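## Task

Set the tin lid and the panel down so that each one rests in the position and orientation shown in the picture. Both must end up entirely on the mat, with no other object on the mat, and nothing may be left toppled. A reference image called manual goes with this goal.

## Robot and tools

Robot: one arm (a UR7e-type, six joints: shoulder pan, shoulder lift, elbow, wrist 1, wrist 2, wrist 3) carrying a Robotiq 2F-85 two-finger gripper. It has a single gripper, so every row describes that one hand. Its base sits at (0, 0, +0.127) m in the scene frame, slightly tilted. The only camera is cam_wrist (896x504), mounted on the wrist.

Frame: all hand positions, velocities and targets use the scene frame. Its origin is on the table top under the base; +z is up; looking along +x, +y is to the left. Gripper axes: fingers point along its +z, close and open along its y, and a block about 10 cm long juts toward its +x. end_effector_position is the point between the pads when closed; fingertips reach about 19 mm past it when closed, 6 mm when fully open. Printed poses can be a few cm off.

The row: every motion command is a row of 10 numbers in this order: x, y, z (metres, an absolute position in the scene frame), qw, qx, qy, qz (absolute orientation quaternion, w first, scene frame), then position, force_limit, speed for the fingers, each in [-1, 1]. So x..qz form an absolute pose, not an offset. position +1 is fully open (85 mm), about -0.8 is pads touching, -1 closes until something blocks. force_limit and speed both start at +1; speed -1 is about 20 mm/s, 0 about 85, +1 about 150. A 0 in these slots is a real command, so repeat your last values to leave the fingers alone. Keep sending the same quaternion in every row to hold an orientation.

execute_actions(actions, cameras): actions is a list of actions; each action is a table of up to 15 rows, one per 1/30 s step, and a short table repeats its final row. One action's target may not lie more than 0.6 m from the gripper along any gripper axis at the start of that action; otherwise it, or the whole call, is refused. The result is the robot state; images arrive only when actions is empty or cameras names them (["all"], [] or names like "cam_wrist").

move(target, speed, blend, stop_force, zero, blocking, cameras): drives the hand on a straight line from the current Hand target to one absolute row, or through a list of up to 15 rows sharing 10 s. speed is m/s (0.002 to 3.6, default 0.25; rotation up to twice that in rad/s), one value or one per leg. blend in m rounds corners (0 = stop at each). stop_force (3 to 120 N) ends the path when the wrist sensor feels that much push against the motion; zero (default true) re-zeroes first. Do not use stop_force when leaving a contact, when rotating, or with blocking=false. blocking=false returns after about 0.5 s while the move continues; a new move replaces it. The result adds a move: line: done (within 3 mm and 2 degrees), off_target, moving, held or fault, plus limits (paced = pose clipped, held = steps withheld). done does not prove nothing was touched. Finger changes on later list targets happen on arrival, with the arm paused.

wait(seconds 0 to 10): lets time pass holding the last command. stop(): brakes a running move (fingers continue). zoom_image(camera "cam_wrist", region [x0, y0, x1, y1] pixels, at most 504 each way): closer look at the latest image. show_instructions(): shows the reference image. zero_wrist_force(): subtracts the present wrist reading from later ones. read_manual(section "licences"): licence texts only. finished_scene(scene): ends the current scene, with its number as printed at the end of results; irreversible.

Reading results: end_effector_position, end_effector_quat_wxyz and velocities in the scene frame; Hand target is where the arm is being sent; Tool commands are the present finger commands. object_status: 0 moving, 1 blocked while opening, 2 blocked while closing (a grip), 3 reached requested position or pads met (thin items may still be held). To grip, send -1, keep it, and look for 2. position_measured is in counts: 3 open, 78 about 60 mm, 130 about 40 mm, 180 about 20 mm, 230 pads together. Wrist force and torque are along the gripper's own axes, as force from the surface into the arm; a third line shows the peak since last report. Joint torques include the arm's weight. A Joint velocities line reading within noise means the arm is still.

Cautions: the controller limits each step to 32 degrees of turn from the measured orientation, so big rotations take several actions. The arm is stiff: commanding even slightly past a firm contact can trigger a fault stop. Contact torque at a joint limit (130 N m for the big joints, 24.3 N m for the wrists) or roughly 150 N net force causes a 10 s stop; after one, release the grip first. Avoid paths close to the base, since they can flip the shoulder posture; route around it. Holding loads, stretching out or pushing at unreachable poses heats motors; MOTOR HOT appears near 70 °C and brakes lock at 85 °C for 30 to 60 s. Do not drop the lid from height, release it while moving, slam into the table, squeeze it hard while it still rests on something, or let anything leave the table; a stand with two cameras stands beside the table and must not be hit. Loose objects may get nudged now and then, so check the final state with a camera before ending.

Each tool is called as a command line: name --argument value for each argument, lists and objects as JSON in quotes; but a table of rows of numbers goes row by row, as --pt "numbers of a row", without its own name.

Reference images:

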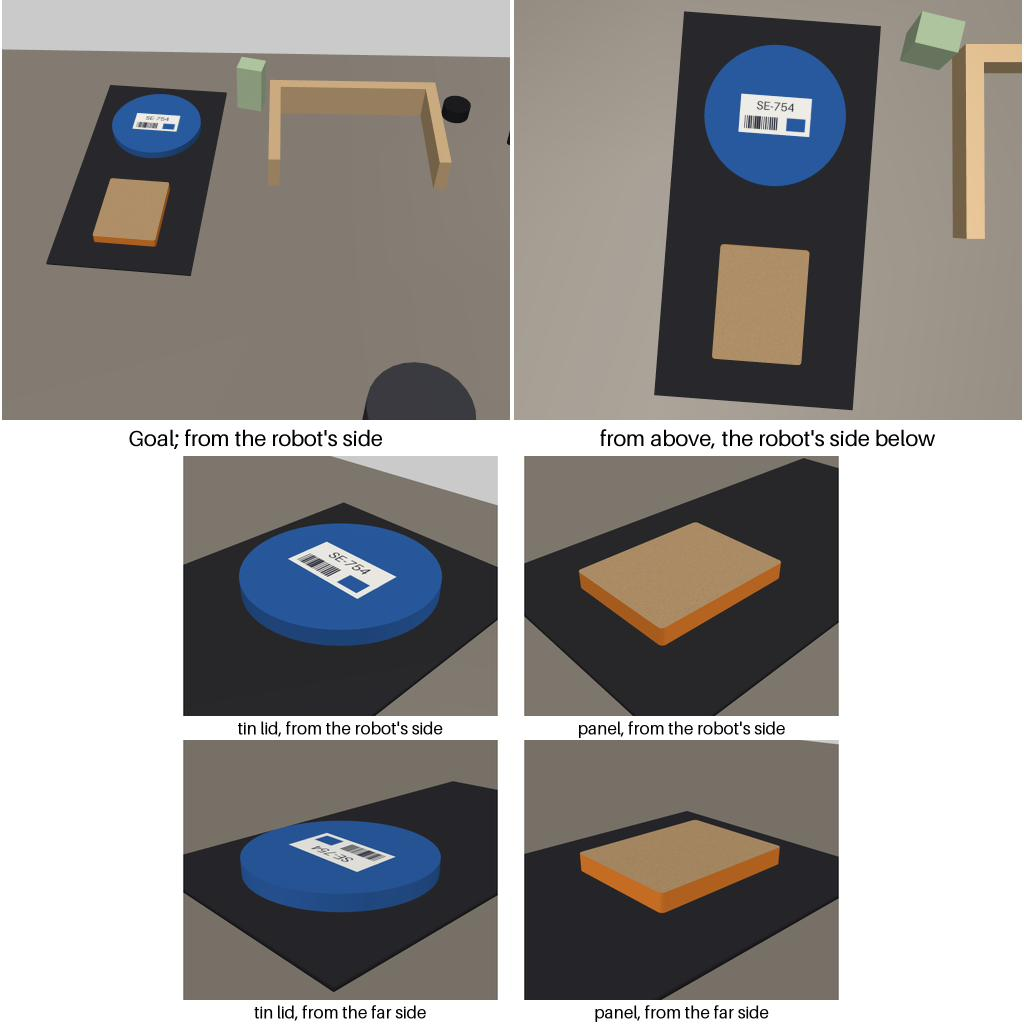

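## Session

execute_actions --actions '[]'

Scene clock: 0.00 s.
end_effector_position=(+0.3401, -0.2225, +0.3919) position_measured=3 object_status=3 end_effector_quat_wxyz=(-0.040, +0.815, -0.577, -0.022)
Joint positions: [-1.517 -2.494 1.929 -1.201 -1.229 -3.432]
Joint velocities: within noise
Joint torques (N m): no reading
Motor temperatures (°C): [29 31 30 43 37 42]
Wrist force (N): no reading
Wrist torque (N m): no reading
Wrist force, peak (N): no reading
Hand target: +0.3401, -0.2225, +0.3919; -0.040, +0.815, -0.577, -0.022
Tool commands: gripper/position=+1.0 gripper/force_limit=+1.0 gripper/speed=+1.0

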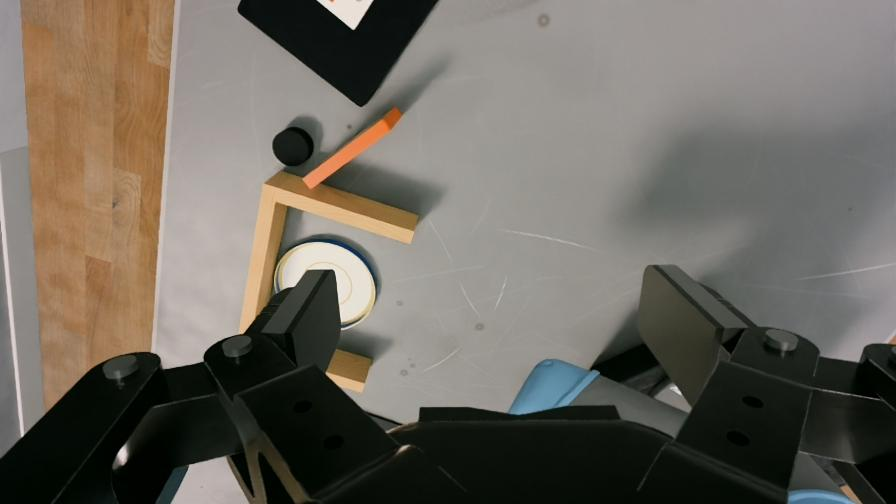

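move --pt "0.48 -0.2 0.42 0 0.94 -0.342 0 1 1 1" --pt "0.5 0.1 0.48 0 1 0 0 1 1 1" --speed 0.5 --blend '[0.08, 0]' --cameras '["all"]'

zoom_image --camera "cam_wrist" --region '[448, 20, 896, 300]'

Scene clock: 19.43 s.
end_effector_position=(+0.5000, +0.0999, +0.4800) position_measured=3 object_status=3 end_effector_quat_wxyz=(+0.000, +1.000, +0.000, +0.000)
Joint positions: [0.465 -1.831 1.576 -1.518 -1.957 -2.739]
Joint torques (N m): [18.61 -13.62 -29.4 -0.75 -2.26 1.65]
Wrist force (N): [0.4 1.1 0.3]
Wrist torque (N m): [0.15 -0.17 -0.15]
Wrist force, peak (N): [2.9 1.4 0.8]
Hand target: +0.5000, +0.1000, +0.4800; +0.000, +1.000, +0.000, +0.000
Off the commanded pose: 0.000 m, 0 deg.
move: done

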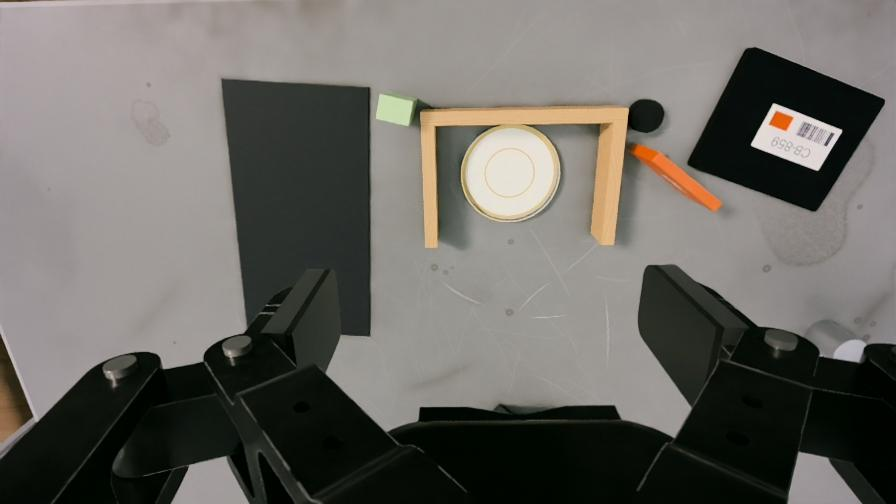

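Scaled by 1.125 from the camera's 896x504 image, which has a finer 1280x720 frame.

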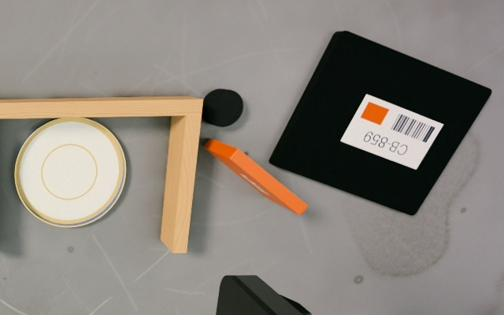

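move --target '[0.44, -0.02, 0.25, 0, 1, 0, 0, -0.16, -0.6, 0]' --speed 0.45 --cameras '["all"]'

zoom_image --camera "cam_wrist" --region '[350, 20, 700, 290]'

Scene clock: 87.80 s.
end_effector_position=(+0.4400, -0.0200, +0.2501) position_measured=149 object_status=3 end_effector_quat_wxyz=(+0.000, +1.000, +0.000, +0.000)
Joint positions: [-0.096 -2.065 2.266 -2.146 -1.793 -3.302]
Joint torques (N m): [-6.34 -19.94 -13.4 -4.18 2.52 -2.6]
Wrist force (N): [0.6 0.9 -0.3]
Wrist torque (N m): [0.07 -0.23 0.07]
Wrist force, peak (N): [-0.6 2.0 2.2]
Hand target: +0.4400, -0.0200, +0.2500; +0.000, +1.000, +0.000, +0.000
Off the commanded pose: 0.000 m, 0 deg.
move: done

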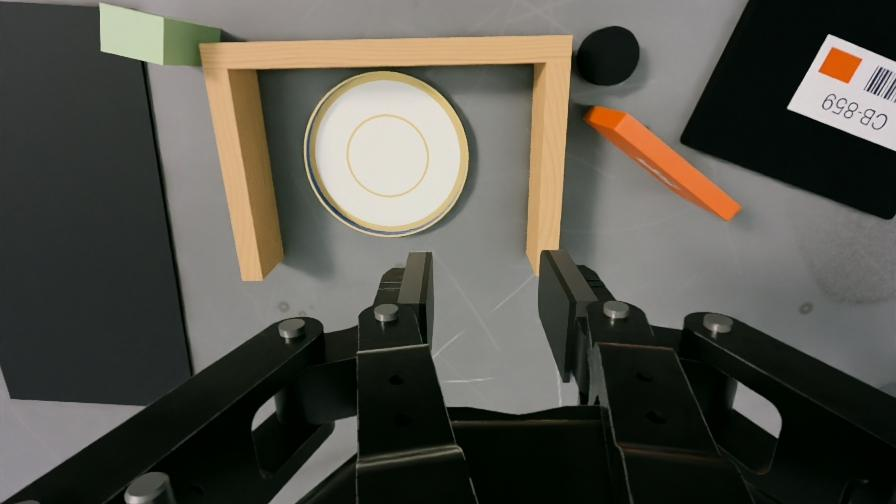

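Scaled by 1.440 from the camera's 896x504 image, which has a finer 1280x720 frame.

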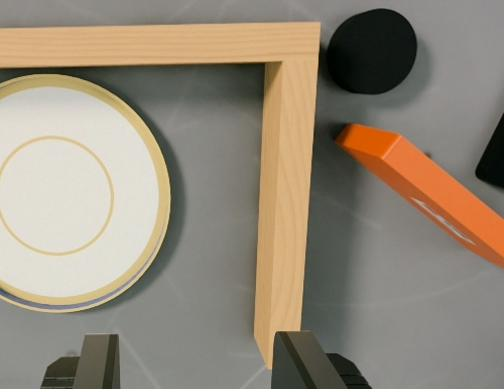

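move --pt "0.447 -0.0245 0.07 0 1 0 0 -0.16 -0.6 0" --pt "0.447 -0.0245 0.032 0 1 0 0 -0.16 -0.6 0" --speed '[0.3, 0.1]' --blend '[0.02, 0]' --cameras '["all"]'

zoom_image --camera "cam_wrist" --region '[330, 150, 650, 400]'

Scene clock: 119.47 s.
end_effector_position=(+0.4470, -0.0245, +0.0321) position_measured=149 object_status=3 end_effector_quat_wxyz=(+0.000, +1.000, +0.000, +0.000) end_effector_velocity=(+0.000, +0.000, -0.001) end_effector_angular_velocity=(+0.000, -0.001, -0.001)
Joint positions: [-0.241 -1.495 2.469 -2.947 -1.738 -3.44]
Joint velocities: [0 0.004 0 -0.005 0 0]
Joint torques (N m): [0.13 -16.28 -13.67 -3.69 1.08 -1.88]
Wrist force (N): [-0.1 1.3 -0.7]
Wrist torque (N m): [0.15 -0.09 0.16]
Wrist force, peak (N): [0.2 0.9 -1.8]
Hand target: +0.4470, -0.0245, +0.0320; +0.000, +1.000, +0.000, +0.000
Off the commanded pose: 0.000 m, 0 deg.
move: done; blend cut to 0.019 m at target 1

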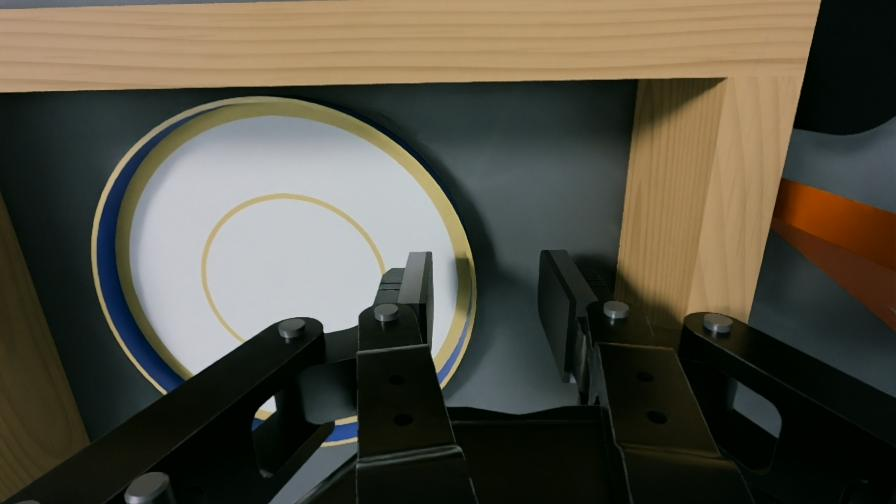

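Scaled by 1.575 from the camera's 896x504 image, which has a finer 1280x720 frame.

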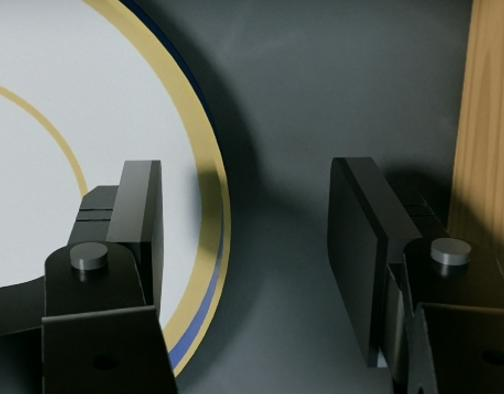

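move --target '[0.452, -0.0245, 0.016, 0, 1, 0, 0, -0.16, -0.6, 0]' --speed 0.012 --stop_force 3

Scene clock: 125.43 s.
end_effector_position=(+0.4507, -0.0245, +0.0202) position_measured=149 object_status=3 end_effector_quat_wxyz=(+0.000, +1.000, +0.000, +0.000)
Joint positions: [-0.244 -1.449 2.459 -2.983 -1.737 -3.442]
Joint torques (N m): [16.47 -31.78 1 -1.2 -1.56 1.34]
Wrist force (N): [0.0 0.8 -1.7]
Wrist torque (N m): [0.09 -0.09 0.16]
Wrist force, peak (N): [-6.0 -6.8 -29.9]
Hand target: +0.4507, -0.0245, +0.0202; +0.000, +1.000, +0.000, +0.000
Off the commanded pose: 0.004 m, 0 deg.
move: contact

move --pt "0.4507 -0.0245 0.0228 0 1 0 0 -0.16 -0.6 0" --pt "0.4507 -0.0245 0.0228 0 1 0 0 -1 0.2 -1" --speed '[0.03, 0.03]' --cameras '["all"]'

zoom_image --camera "cam_wrist" --region '[330, 150, 650, 400]'

Scene clock: 130.53 s.
end_effector_position=(+0.4507, -0.0245, +0.0228) position_measured=230 object_status=0 end_effector_quat_wxyz=(+0.000, +1.000, +0.000, +0.000)
Joint positions: [-0.243 -1.458 2.459 -2.974 -1.737 -3.441]
Joint torques (N m): [17.65 -32.43 -9.41 -4.97 -0.26 1.89]
Wrist force (N): [-16.0 -0.4 -11.0]
Wrist torque (N m): [0.13 0.30 -1.06]
Wrist force, peak (N): [-16.3 -0.4 -11.0]
Hand target: +0.4507, -0.0245, +0.0228; +0.000, +1.000, +0.000, +0.000
Off the commanded pose: 0.000 m, 0 deg.
move: done

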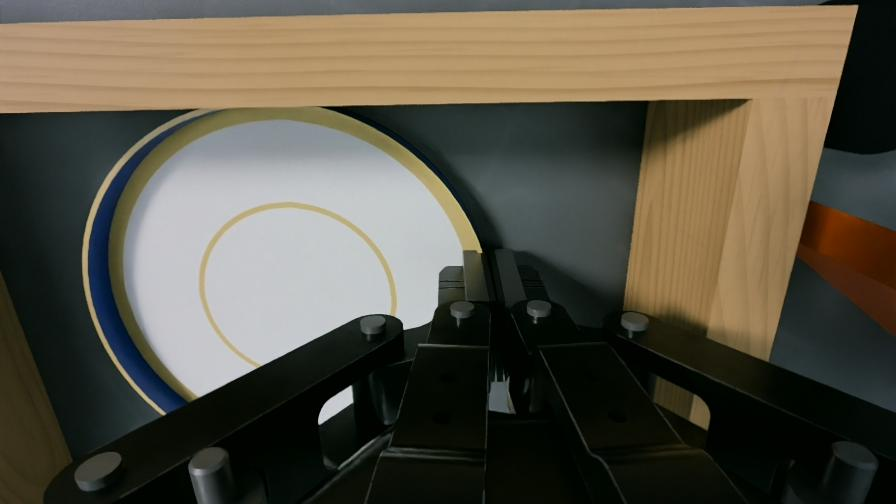

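Scaled by 1.575 from the camera's 896x504 image, which has a finer 1280x720 frame.

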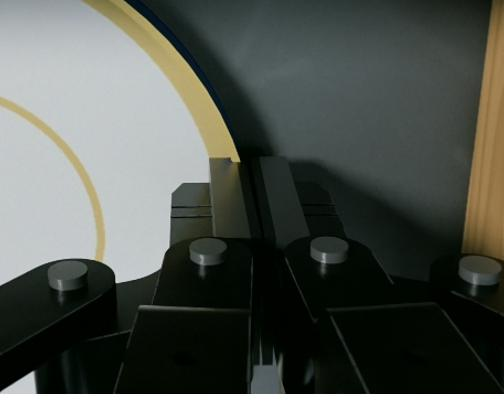

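move --pt "0.446 -0.0245 0.03 0 1 0 0 -1 0.2 -1" --pt "0.44 -0.0245 0.13 0 1 0 0 -1 0.2 -1" --speed '[0.06, 0.12]' --blend '[0.005, 0]' --cameras '["all"]'

zoom_image --camera "cam_wrist" --region '[330, 150, 650, 400]'

Scene clock: 138.57 s.
end_effector_position=(+0.4400, -0.0245, +0.1299) position_measured=230 object_status=3 end_effector_quat_wxyz=(+0.000, +1.000, +0.000, +0.000)
Joint positions: [-0.194 -1.824 2.435 -2.576 -1.756 -3.396]
Joint torques (N m): [19.07 -25.4 -23.47 -1.04 -2.46 1.79]
Wrist force (N): [-0.1 1.4 0.2]
Wrist torque (N m): [0.10 -0.11 -0.10]
Wrist force, peak (N): [-16.4 -0.7 -11.7]
Hand target: +0.4400, -0.0245, +0.1300; +0.000, +1.000, +0.000, +0.000
Off the commanded pose: 0.000 m, 0 deg.
move: done; blend cut to 0.0043 m at target 1

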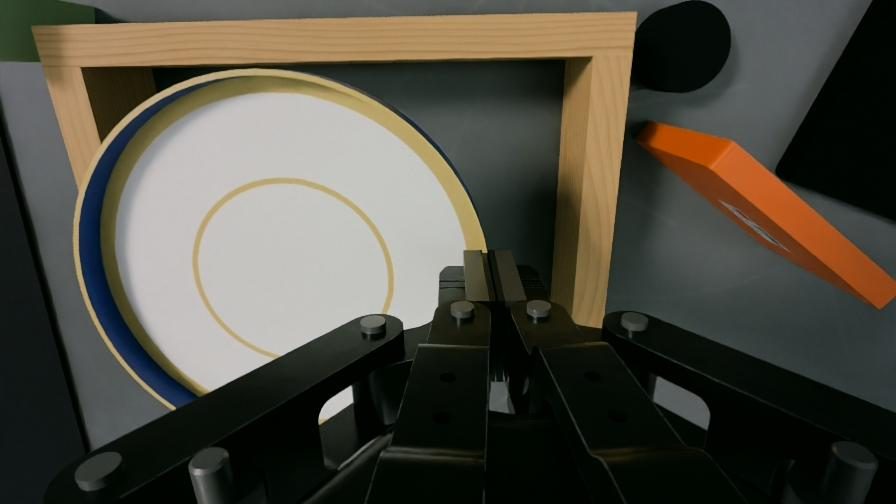

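Scaled by 1.575 from the camera's 896x504 image, which has a finer 1280x720 frame.

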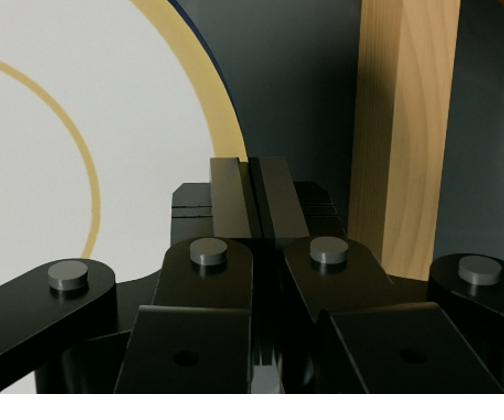

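move --pt "0.43 -0.02 0.19 0 1 0 0 -1 0.2 -1" --pt "0.412 0.19 0.24 0.6293 0.7771 0 0 -1 0.2 -1" --pt "0.412 0.163 0.126 0.6293 0.7771 0 0 -1 0.2 -1" --speed '[0.25, 0.4, 0.15]' --blend '[0.05, 0.02, 0]' --cameras '["all"]'

Scene clock: 162.83 s.
end_effector_position=(+0.4127, +0.1818, +0.2148) position_measured=230 object_status=3 end_effector_quat_wxyz=(+0.598, +0.801, +0.013, +0.004)
Joint positions: [0.728 -0.92 1.555 -0.637 -2.508 -1.254]
Joint torques (N m): [31.99 -48.13 -5.91 0.15 -2.13 -1.85]
Wrist force (N): [1.5 3.5 2.0]
Wrist torque (N m): [0.10 -0.29 -0.07]
Wrist force, peak (N): [3.7 0.7 4.1]
Hand target: +0.4127, +0.1818, +0.2149; +0.598, +0.801, +0.013, +0.004
Off the commanded pose: 0.091 m, 5 deg.
move: held (a check stopped the path); path passed 2 of 3 targets; blend cut to 0.0305 m at target 1; limits=held
pose unreachable: on one or more control steps of this call, first in action 0 (counted from 0), an arm could not follow its commanded pose, so it was not sent that pose on those steps. It may still have moved: this result reports where it is.
cause: moving toward the commanded pose would bring two parts of the arm too close to each other (its gripper and another part of the arm, with joints 4 (wrist 1) to 6 (wrist 3) between them, 5 mm apart when it was first held).

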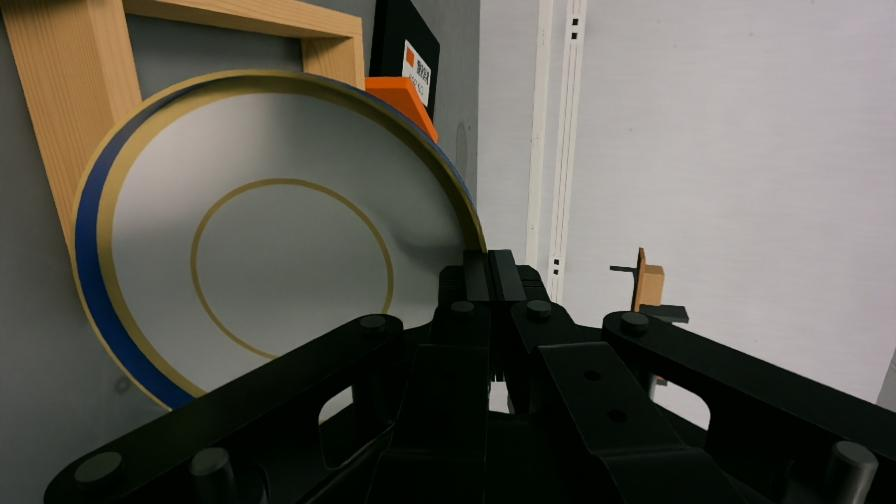

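move --pt "0.43 0.10 0.26 0 1 0 0 -1 0.2 -1" --pt "0.44 0.04 0.28 0 0.7071 -0.7071 0 -1 0.2 -1" --pt "0.42 0.0 0.26 0 0 1 0 -1 0.2 -1" --pt "0.43 0.07 0.2 0 0 0.7771 0.6293 -1 0.2 -1" --speed '[0.5, 0.5, 0.5, 0.4]' --blend '[0.04, 0.04, 0.04, 0]' --cameras '["all"]'

Scene clock: 207.47 s.
end_effector_position=(+0.4300, +0.0700, +0.2000) position_measured=230 object_status=3 end_effector_quat_wxyz=(+0.000, +0.000, +0.777, +0.629)
Joint positions: [-0.671 -1.685 2.243 -1.303 -0.715 -1.338]
Joint torques (N m): [18.16 -17.48 -18.73 2.03 3.31 -2.23]
Wrist force (N): [0.9 2.9 1.9]
Wrist torque (N m): [-0.05 -0.29 0.01]
Wrist force, peak (N): [1.7 3.7 2.2]
Hand target: +0.4300, +0.0700, +0.2000; +0.000, +0.000, +0.777, +0.629
Off the commanded pose: 0.000 m, 0 deg.
move: done

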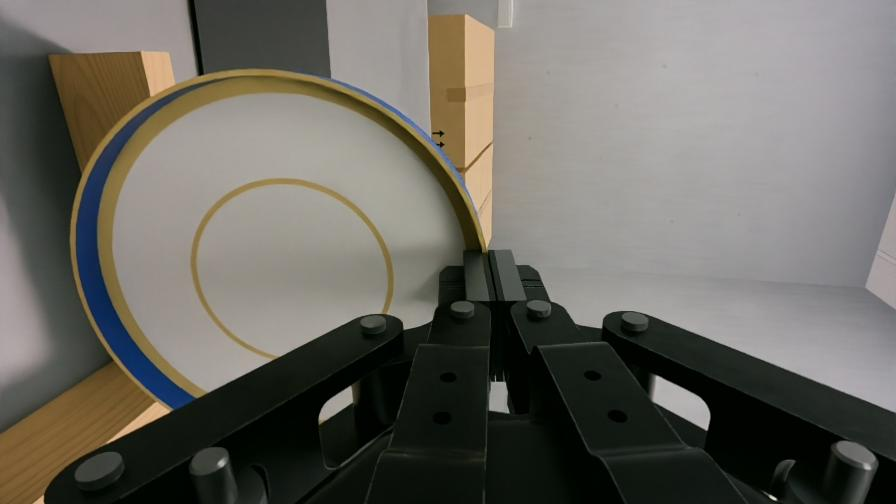

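move --pt "0.437 0.09 0.135 0 0 0.7771 0.6293 -1 0.2 -1" --pt "0.437 0.103 0.1235 0 0 0.7771 0.6293 -1 0.2 -1" --speed '[0.2, 0.08]' --blend '[0.01, 0]'

move --target '[0.437, 0.122, 0.1235, 0, 0, 0.7771, 0.6293, -1, 0.2, -1]' --speed 0.012 --stop_force 3 --cameras '["all"]'

Scene clock: 212.87 s.
end_effector_position=(+0.4370, +0.1030, +0.1236) position_measured=230 object_status=3 end_effector_quat_wxyz=(+0.000, +0.000, +0.777, +0.629)
Joint positions: [-0.59 -1.467 2.295 -1.642 -0.657 -1.248]
Joint torques (N m): [17.71 -19.83 0.69 -1.22 3.13 1.78]
Wrist force (N): [1.2 5.1 1.8]
Wrist torque (N m): [-0.01 -0.36 -0.20]
Wrist force, peak (N): [1.1 5.8 1.0]
Hand target: +0.4370, +0.1030, +0.1235; +0.000, +0.000, +0.777, +0.629
Off the commanded pose: 0.000 m, 0 deg.
move: done; blend cut to 0.0087 m at target 1

Scene clock: 215.47 s.
end_effector_position=(+0.4370, +0.1220, +0.1235) position_measured=230 object_status=3 end_effector_quat_wxyz=(+0.000, +0.000, +0.777, +0.629)
Joint positions: [-0.548 -1.462 2.32 -1.713 -0.629 -1.197]
Joint torques (N m): [19.22 -21.28 1.17 -0.67 3.69 2.06]
Wrist force (N): [1.5 3.7 1.5]
Wrist torque (N m): [0.05 -0.42 -0.18]
Wrist force, peak (N): [1.2 7.0 1.4]
Hand target: +0.4370, +0.1220, +0.1235; +0.000, +0.000, +0.777, +0.629
Off the commanded pose: 0.000 m, 0 deg.
move: done

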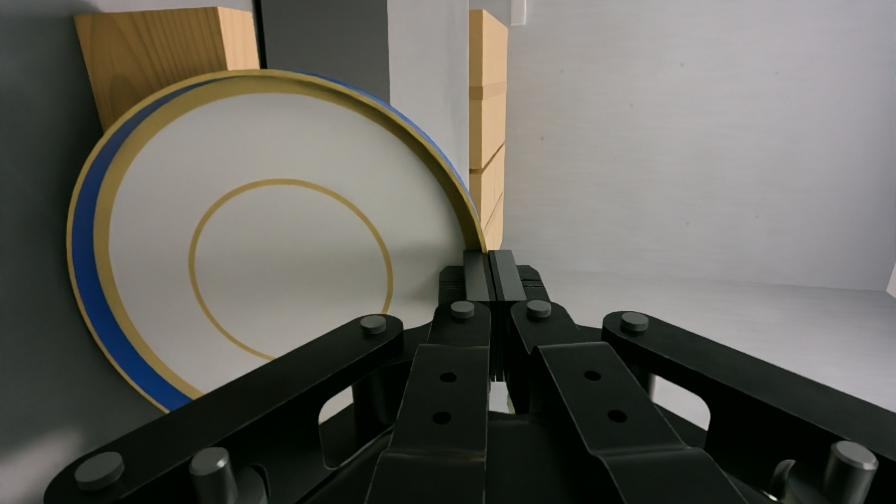

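move --target '[0.437, 0.122, 0.108, 0, 0, 0.7771, 0.6293, -1, 0.2, -1]' --speed 0.012 --stop_force 3 --cameras '["all"]'

Scene clock: 219.97 s.
end_effector_position=(+0.4370, +0.1220, +0.1233) position_measured=230 object_status=3 end_effector_quat_wxyz=(+0.000, +0.000, +0.777, +0.629)
Joint positions: [-0.548 -1.462 2.32 -1.713 -0.629 -1.197]
Joint torques (N m): [16.79 -34.03 -0.72 1.15 -1.13 0.69]
Wrist force (N): [1.4 7.6 1.2]
Wrist torque (N m): [-0.02 -0.41 -0.18]
Wrist force, peak (N): [1.3 13.0 1.2]
Hand target: +0.4370, +0.1220, +0.1233; +0.000, +0.000, +0.777, +0.629
Off the commanded pose: 0.015 m, 0 deg.
move: contact

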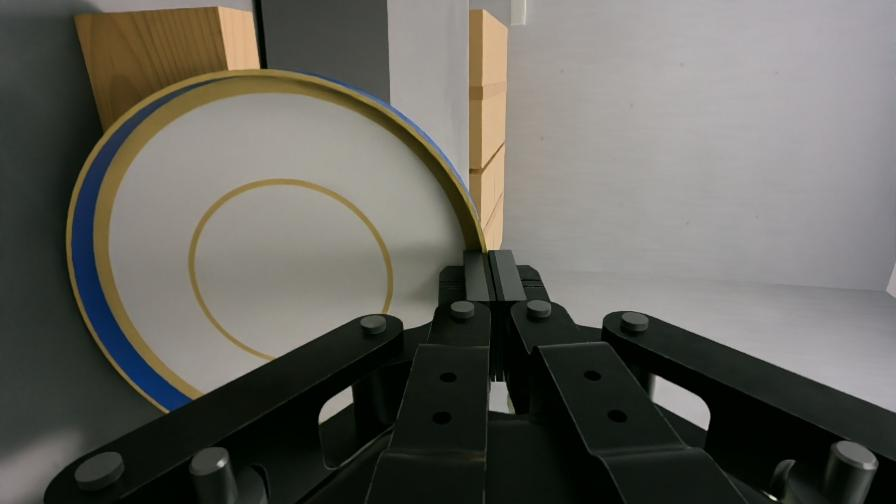

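move --target '[0.437, 0.122, 0.112, 0, 0, 0.7771, 0.6293, -1, 0.2, -1]' --speed 0.008 --stop_force 8 --cameras '["all"]'

Scene clock: 224.90 s.
end_effector_position=(+0.4370, +0.1220, +0.1231) position_measured=230 object_status=3 end_effector_quat_wxyz=(+0.000, +0.000, +0.777, +0.629)
Joint positions: [-0.548 -1.461 2.32 -1.714 -0.629 -1.197]
Joint torques (N m): [11.37 -33.06 -4.11 0.52 -2.48 -0.18]
Wrist force (N): [1.6 13.9 1.6]
Wrist torque (N m): [-0.16 -0.45 -0.18]
Wrist force, peak (N): [1.0 21.3 1.3]
Hand target: +0.4370, +0.1220, +0.1231; +0.000, +0.000, +0.777, +0.629
Off the commanded pose: 0.011 m, 0 deg.
move: contact

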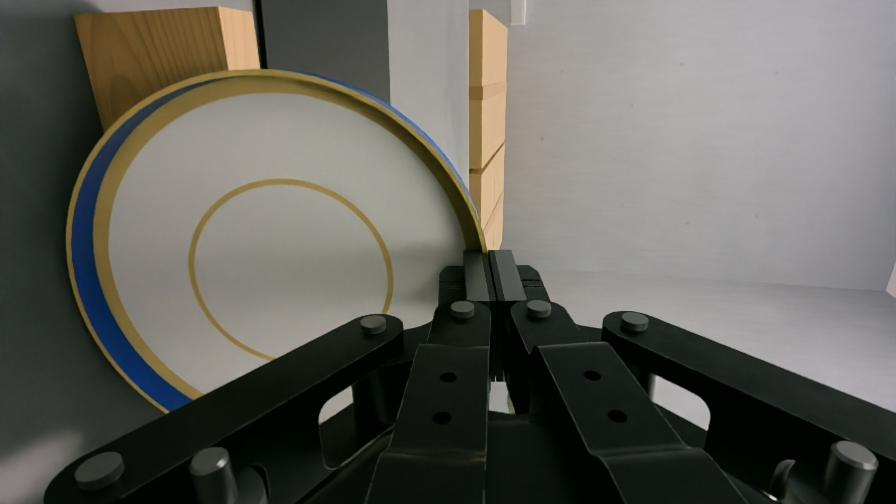

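move --target '[0.437, 0.122, 0.1231, 0, 0, 0.7771, 0.6293, -0.45, 0.2, -1]' --speed 0.05 --cameras '["all"]'

Scene clock: 231.43 s.
end_effector_position=(+0.4370, +0.1220, +0.1231) position_measured=186 object_status=0 end_effector_quat_wxyz=(+0.000, +0.000, +0.777, +0.629)
Joint positions: [-0.548 -1.461 2.32 -1.714 -0.629 -1.197]
Joint torques (N m): [-0.03 -34.81 -12.2 1.43 2.8 -1.54]
Wrist force (N): [1.0 4.0 0.8]
Wrist torque (N m): [0.05 -0.34 -0.19]
Wrist force, peak (N): [1.5 14.9 1.3]
Hand target: +0.4370, +0.1220, +0.1231; +0.000, +0.000, +0.777, +0.629
Off the commanded pose: 0.000 m, 0 deg.
move: done

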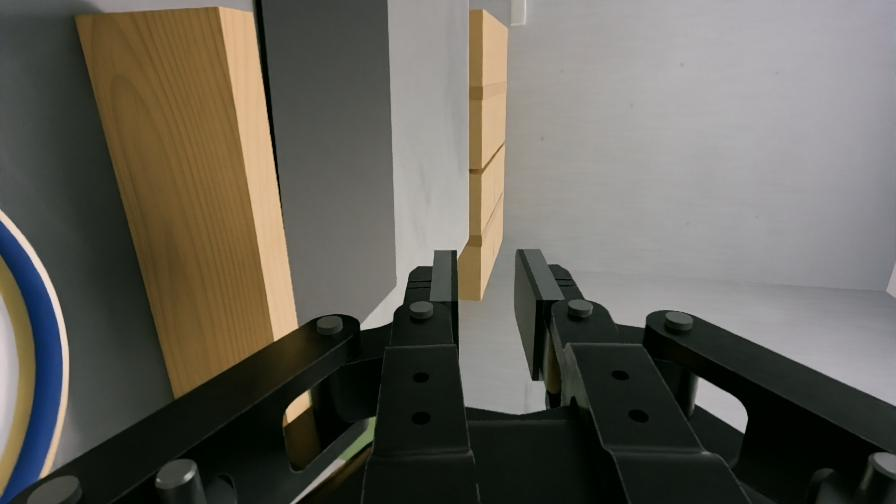

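move --pt "0.437 0.06 0.16 0 0 0.7771 0.6293 -0.45 0.2 -1" --pt "0.43 -0.02 0.27 0 0 1 0 -0.45 0.2 -1" --speed '[0.25, 0.4]' --blend '[0.03, 0]' --cameras '["all"]'

Scene clock: 237.23 s.
end_effector_position=(+0.4300, -0.0200, +0.2700) position_measured=186 object_status=3 end_effector_quat_wxyz=(+0.000, +0.000, +1.000, +0.000)
Joint positions: [-0.086 -2.119 2.251 -2.076 -1.796 -0.151]
Joint torques (N m): [14.76 -5.48 -27.47 -0.99 -2.72 1.69]
Wrist force (N): [-0.2 1.5 -0.4]
Wrist torque (N m): [0.17 -0.12 -0.11]
Wrist force, peak (N): [1.3 4.2 1.3]
Hand target: +0.4300, -0.0200, +0.2700; +0.000, +0.000, +1.000, +0.000
Off the commanded pose: 0.000 m, 0 deg.
move: done

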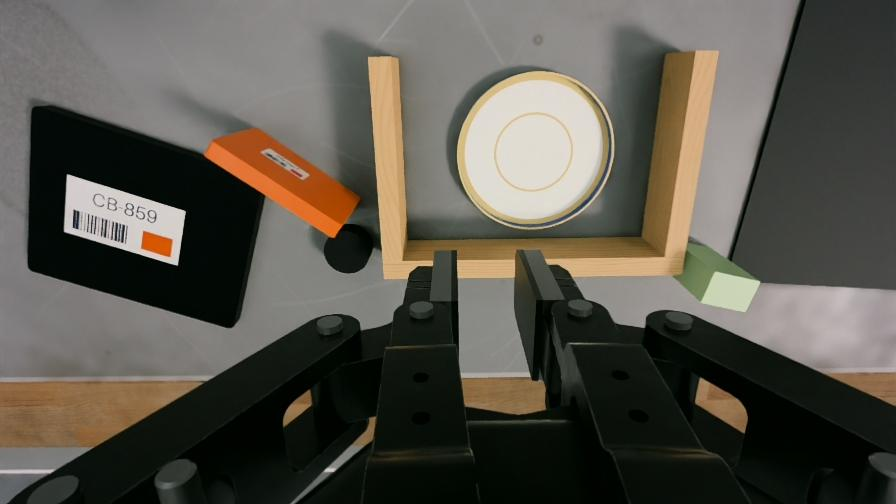

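zoom_image --camera "cam_wrist" --region '[180, 90, 400, 290]'

Scaled by 2.291 from the camera's 896x504 image, which has a finer 1280x720 frame.

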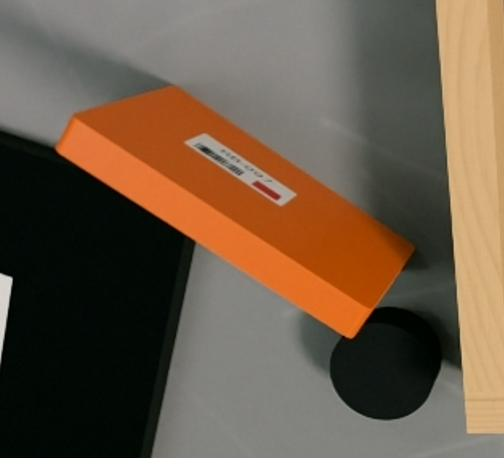

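zoom_image --camera "cam_wrist" --region '[640, 30, 896, 320]'

Scaled by 1.738 from the camera's 896x504 image, which has a finer 1280x720 frame.

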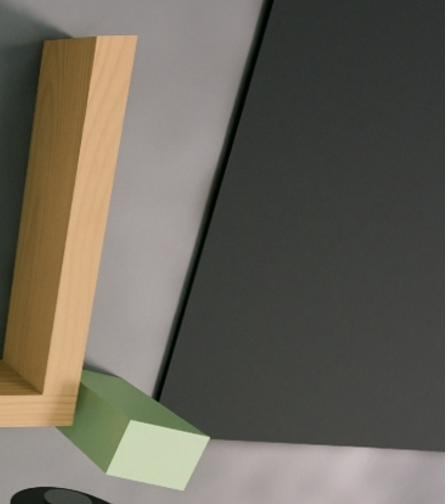

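move --pt "0.435 -0.022 0.22 0 0.7071 -0.7071 0 -0.16 -0.6 0" --pt "0.435 -0.024 0.12 0 1 0 0 -0.16 -0.6 0" --pt "0.435 -0.024 0.034 0 1 0 0 -0.16 -0.6 0" --speed '[0.6, 0.6, 0.12]' --blend '[0.03, 0.02, 0]' --cameras '["all"]'

zoom_image --camera "cam_wrist" --region '[330, 150, 650, 400]'

Scene clock: 337.20 s.
end_effector_position=(+0.4350, -0.0240, +0.0341) position_measured=149 object_status=3 end_effector_quat_wxyz=(+0.000, +1.000, +0.000, +0.000) end_effector_velocity=(+0.000, +0.000, -0.001) end_effector_angular_velocity=(-0.001, -0.001, +0.000)
Joint positions: [-0.249 -1.514 2.502 -2.961 -1.734 -3.447]
Joint velocities: [0 0.004 0 -0.005 0 0]
Joint torques (N m): [0.46 -16.62 -12.83 -3.13 2.82 -2.1]
Wrist force (N): [-0.7 1.3 -0.4]
Wrist torque (N m): [0.15 0.02 0.17]
Wrist force, peak (N): [-0.9 1.8 -0.9]
Hand target: +0.4350, -0.0240, +0.0340; +0.000, +1.000, +0.000, +0.000
Off the commanded pose: 0.000 m, 0 deg.
move: done

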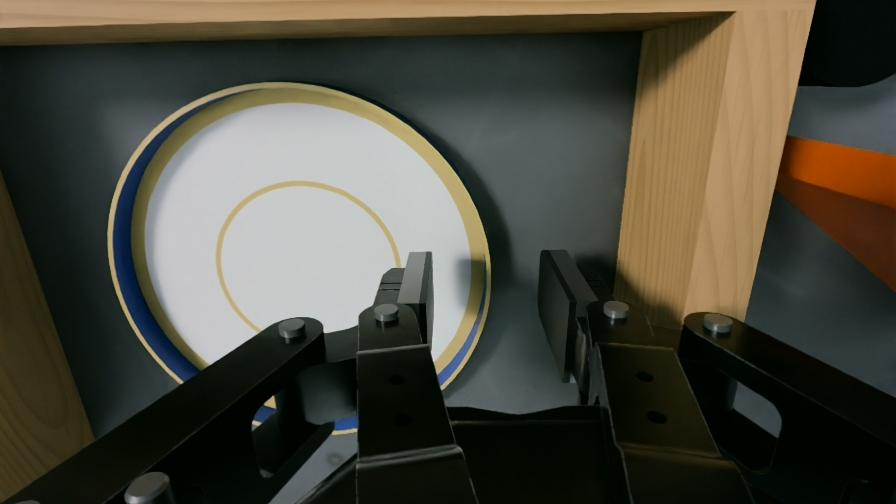

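Scaled by 1.575 from the camera's 896x504 image, which has a finer 1280x720 frame.

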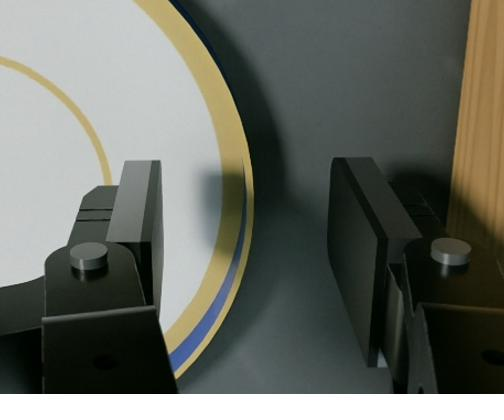

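move --pt "0.435 -0.024 0.0228 0 1 0 0 -0.16 -0.6 0" --pt "0.435 -0.024 0.0228 0 1 0 0 -1 0.2 -1" --pt "0.435 -0.024 0.12 0 1 0 0 -1 0.2 -1" --speed '[0.03, 0.05, 0.12]' --cameras '["all"]'

Scene clock: 345.37 s.
end_effector_position=(+0.4350, -0.0240, +0.1199) position_measured=231 object_status=3 end_effector_quat_wxyz=(+0.000, +1.000, +0.000, +0.000)
Joint positions: [-0.203 -1.806 2.457 -2.618 -1.752 -3.404]
Joint torques (N m): [19.7 -27.3 -19.58 -1.45 -2.54 1.83]
Wrist force (N): [-0.4 1.5 -0.2]
Wrist torque (N m): [0.14 -0.07 -0.09]
Wrist force, peak (N): [-2.0 2.1 -7.3]
Hand target: +0.4350, -0.0240, +0.1200; +0.000, +1.000, +0.000, +0.000
Off the commanded pose: 0.000 m, 0 deg.
move: done

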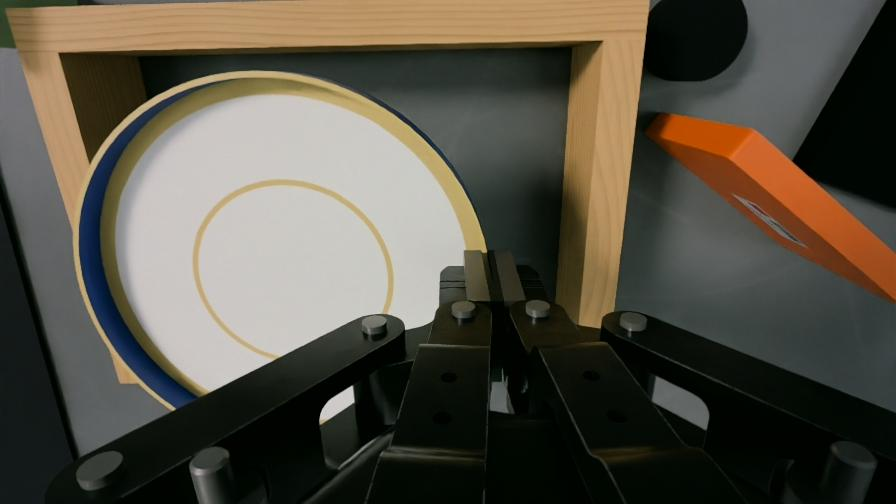

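move --pt "0.432 0.03 0.19 0.1 0.995 0 0 -1 0.2 -1" --pt "0.43 0.118 0.15 0.2924 0.9563 0 0 -1 0.2 -1" --pt "0.43 0.122 0.096 0.2924 0.9563 0 0 -1 0.2 -1" --speed '[0.25, 0.3, 0.1]' --blend '[0.04, 0.01, 0]'

move --target '[0.43, 0.122, 0.075, 0.2924, 0.9563, 0, 0, -1, 0.2, -1]' --speed 0.012 --stop_force 3 --cameras '["all"]'

Scene clock: 356.17 s.
end_effector_position=(+0.4300, +0.1220, +0.0961) position_measured=231 object_status=3 end_effector_quat_wxyz=(+0.292, +0.956, +0.000, +0.000)
Joint positions: [0.477 -1.265 2.187 -2.314 -2.477 -2.49]
Joint torques (N m): [6.48 -25.62 -5.74 -3.05 -3.81 -1.48]
Wrist force (N): [0.7 2.6 0.2]
Wrist torque (N m): [0.14 -0.27 0.06]
Wrist force, peak (N): [0.7 2.6 0.2]
Hand target: +0.4300, +0.1220, +0.0960; +0.292, +0.956, +0.000, +0.000
Off the commanded pose: 0.000 m, 0 deg.
move: done

Scene clock: 358.13 s.
end_effector_position=(+0.4300, +0.1220, +0.0874) position_measured=231 object_status=3 end_effector_quat_wxyz=(+0.292, +0.956, +0.000, +0.000)
Joint positions: [0.47 -1.244 2.191 -2.348 -2.479 -2.501]
Joint torques (N m): [24.53 -35.95 -17.32 -0.27 1.36 1.93]
Wrist force (N): [0.0 3.0 -2.5]
Wrist torque (N m): [0.26 -0.22 -0.02]
Wrist force, peak (N): [0.4 4.1 -3.4]
Hand target: +0.4300, +0.1220, +0.0874; +0.292, +0.956, +0.000, +0.000
Off the commanded pose: 0.012 m, 0 deg.
move: contact

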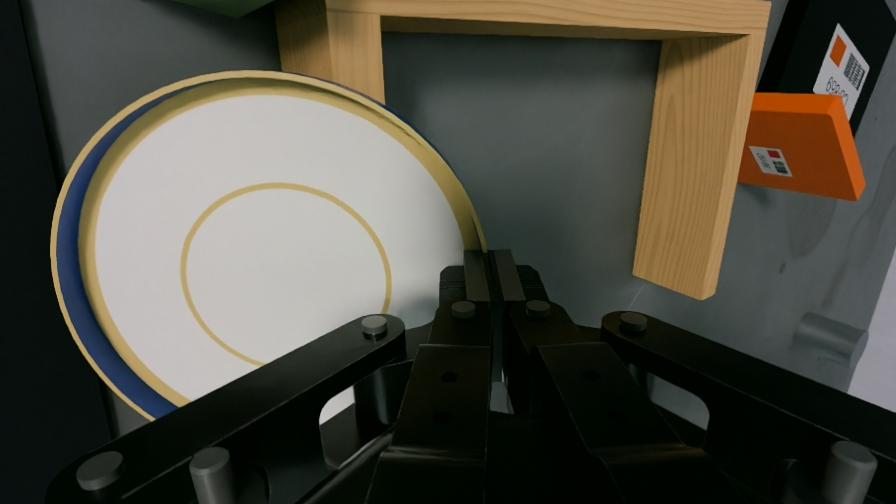

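move --target '[0.43, 0.1225, 0.090, 0.3256, 0.9455, 0, 0, -1, 0.2, -1]' --speed 0.05

move --target '[0.43, 0.1225, 0.080, 0.3256, 0.9455, 0, 0, -1, 0.2, -1]' --speed 0.01 --stop_force 3 --cameras '["all"]'

Scene clock: 373.93 s.
end_effector_position=(+0.4300, +0.1225, +0.0900) position_measured=231 object_status=3 end_effector_quat_wxyz=(+0.325, +0.946, +0.000, +0.000)
Joint positions: [0.491 -1.218 2.156 -2.237 -2.528 -2.408]
Joint torques (N m): [23.76 -22.97 -17.05 0.41 -3.91 1.88]
Wrist force (N): [1.0 1.4 -1.9]
Wrist torque (N m): [0.25 -0.26 -0.17]
Wrist force, peak (N): [0.7 3.6 -2.7]
Hand target: +0.4300, +0.1225, +0.0900; +0.326, +0.946, +0.000, +0.000
Off the commanded pose: 0.000 m, 0 deg.
move: done

Scene clock: 375.33 s.
end_effector_position=(+0.4301, +0.1226, +0.0886) position_measured=231 object_status=3 end_effector_quat_wxyz=(+0.326, +0.946, +0.000, +0.000)
Joint positions: [0.49 -1.215 2.156 -2.243 -2.529 -2.41]
Joint torques (N m): [23.91 -36.64 -16.56 -0.1 1.31 1.9]
Wrist force (N): [0.2 2.8 -3.5]
Wrist torque (N m): [0.24 -0.21 0.01]
Wrist force, peak (N): [0.7 5.1 -4.3]
Hand target: +0.4301, +0.1226, +0.0886; +0.326, +0.946, +0.000, +0.000
Off the commanded pose: 0.009 m, 0 deg.
move: contact

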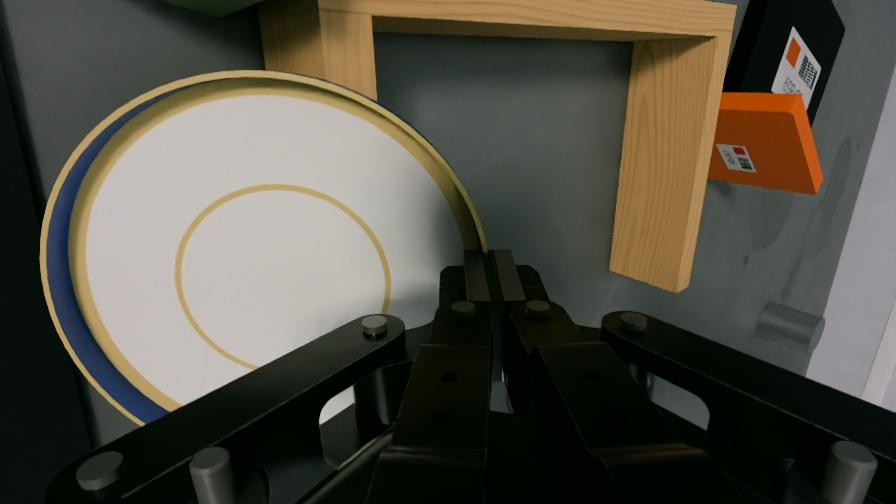

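move --target '[0.43, 0.121, 0.0905, 0.3584, 0.9336, 0, 0, -1, 0.2, -1]' --speed 0.06

move --target '[0.43, 0.121, 0.080, 0.3584, 0.9336, 0, 0, -1, 0.2, -1]' --speed 0.01 --stop_force 3 --cameras '["all"]'

Scene clock: 384.60 s.
end_effector_position=(+0.4300, +0.1210, +0.0905) position_measured=231 object_status=3 end_effector_quat_wxyz=(+0.358, +0.934, +0.000, +0.000) end_effector_velocity=(-0.001, +0.000, -0.001) end_effector_angular_velocity=(-0.003, +0.004, +0.001)
Joint positions: [0.503 -1.19 2.122 -2.127 -2.574 -2.314]
Joint velocities: [0 0.003 -0.001 0.005 -0.001 0.003]
Joint torques (N m): [24.28 -22.98 -16.29 0.68 -3.91 1.8]
Wrist force (N): [1.1 2.5 -5.3]
Wrist torque (N m): [0.36 -0.23 -0.16]
Wrist force, peak (N): [1.0 2.4 -5.6]
Hand target: +0.4300, +0.1210, +0.0905; +0.358, +0.934, +0.000, +0.000
Off the commanded pose: 0.000 m, 0 deg.
move: done

Scene clock: 385.93 s.
end_effector_position=(+0.4301, +0.1211, +0.0895) position_measured=231 object_status=3 end_effector_quat_wxyz=(+0.358, +0.934, +0.000, +0.000)
Joint positions: [0.503 -1.187 2.122 -2.13 -2.574 -2.314]
Joint torques (N m): [24.25 -35.71 -16.48 0.45 1.16 1.78]
Wrist force (N): [0.9 3.4 -5.2]
Wrist torque (N m): [0.38 -0.29 0.00]
Wrist force, peak (N): [0.9 5.8 -5.2]
Hand target: +0.4301, +0.1211, +0.0895; +0.358, +0.934, +0.000, +0.000
Off the commanded pose: 0.010 m, 0 deg.
move: contact

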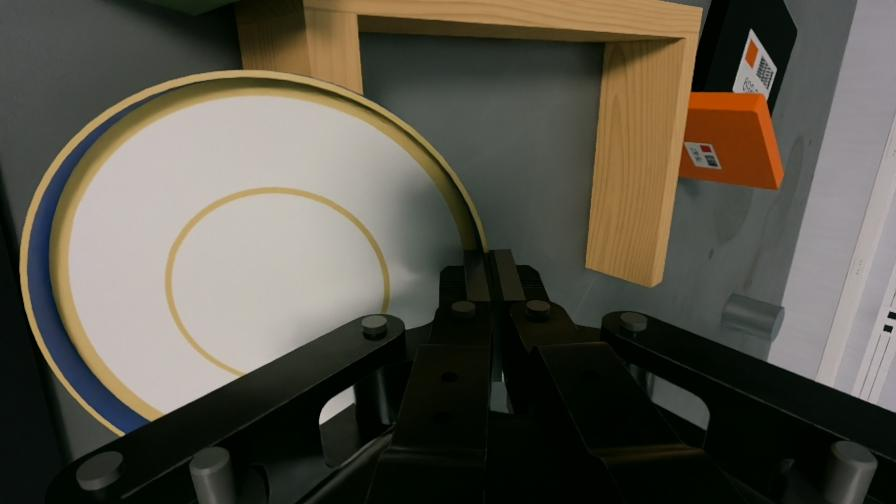

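move --target '[0.43, 0.1211, 0.0895, 0.3584, 0.9336, 0, 0, -0.45, 0.2, -1]' --speed 0.05 --cameras '["all"]'

Scene clock: 390.80 s.
end_effector_position=(+0.4300, +0.1211, +0.0895) position_measured=186 object_status=0 end_effector_quat_wxyz=(+0.358, +0.934, +0.000, +0.000)
Joint positions: [0.503 -1.187 2.122 -2.129 -2.574 -2.314]
Joint torques (N m): [23.44 -26.1 -17.11 -0.11 1.58 1.75]
Wrist force (N): [1.0 2.9 0.0]
Wrist torque (N m): [0.12 -0.27 -0.09]
Wrist force, peak (N): [0.7 3.4 -5.3]
Hand target: +0.4300, +0.1211, +0.0895; +0.358, +0.934, +0.000, +0.000
Off the commanded pose: 0.000 m, 0 deg.
move: done

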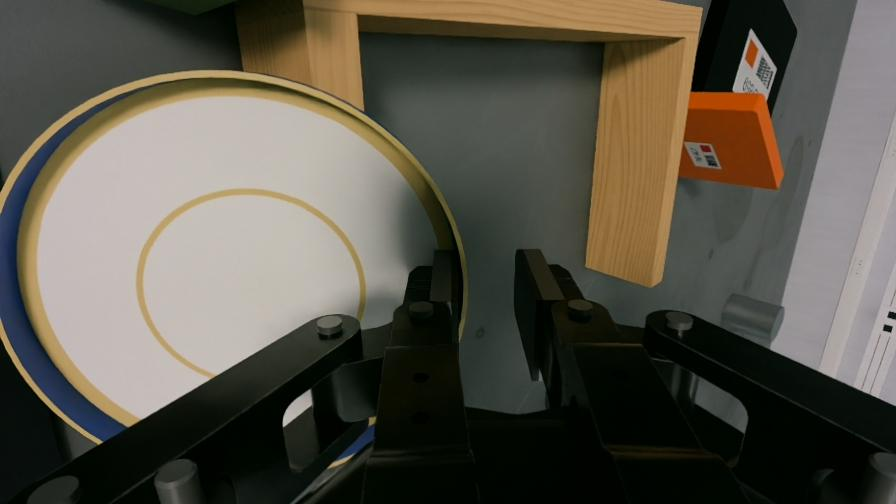

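move --pt "0.43 0.15 0.122 0.3584 0.9336 0 0 -0.45 0.2 -1" --pt "0.43 0.10 0.24 0 1 0 0 -0.45 0.2 -1" --pt "0.43 0.05 0.26 0 0.7071 -0.7071 0 -0.45 0.2 -1" --speed '[0.1, 0.4, 0.5]' --blend '[0.01, 0.05, 0]' --cameras '["all"]'

zoom_image --camera "cam_wrist" --region '[300, 0, 660, 260]'

Scene clock: 399.47 s.
end_effector_position=(+0.4300, +0.0500, +0.2600) position_measured=186 object_status=3 end_effector_quat_wxyz=(+0.000, +0.707, -0.707, +0.000)
Joint positions: [0.147 -1.999 2.249 -2.135 -1.875 -1.495]
Joint torques (N m): [17.78 -9.29 -25.79 -0.94 -2.53 1.3]
Wrist force (N): [-0.1 1.4 -0.1]
Wrist torque (N m): [0.16 -0.13 -0.15]
Wrist force, peak (N): [0.9 3.4 -0.2]
Hand target: +0.4300, +0.0500, +0.2600; +0.000, +0.707, -0.707, +0.000
Off the commanded pose: 0.000 m, 0 deg.
move: done

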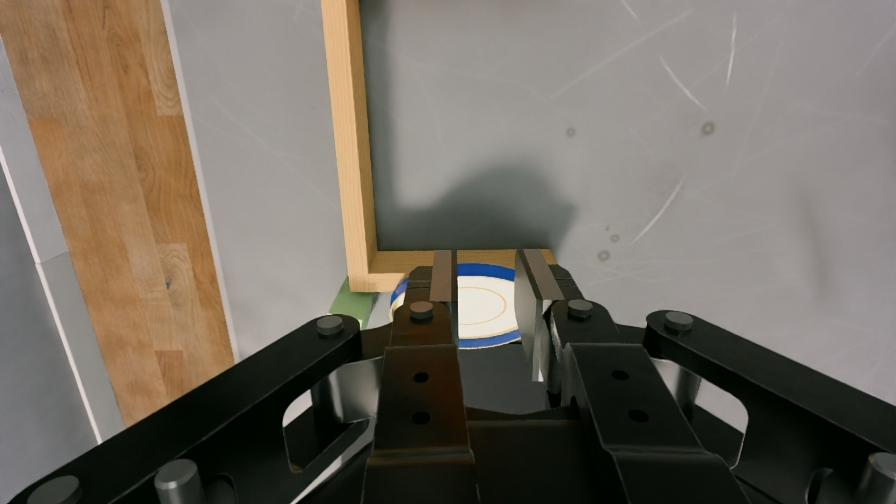

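Scaled by 1.400 from the camera's 896x504 image, which has a finer 1280x720 frame.

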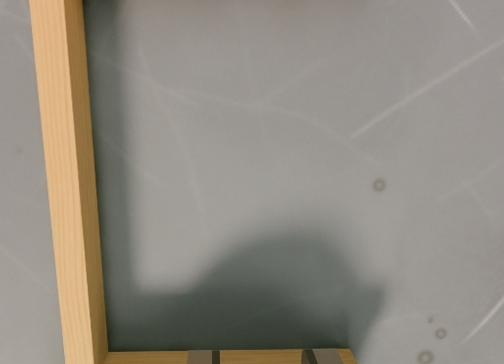

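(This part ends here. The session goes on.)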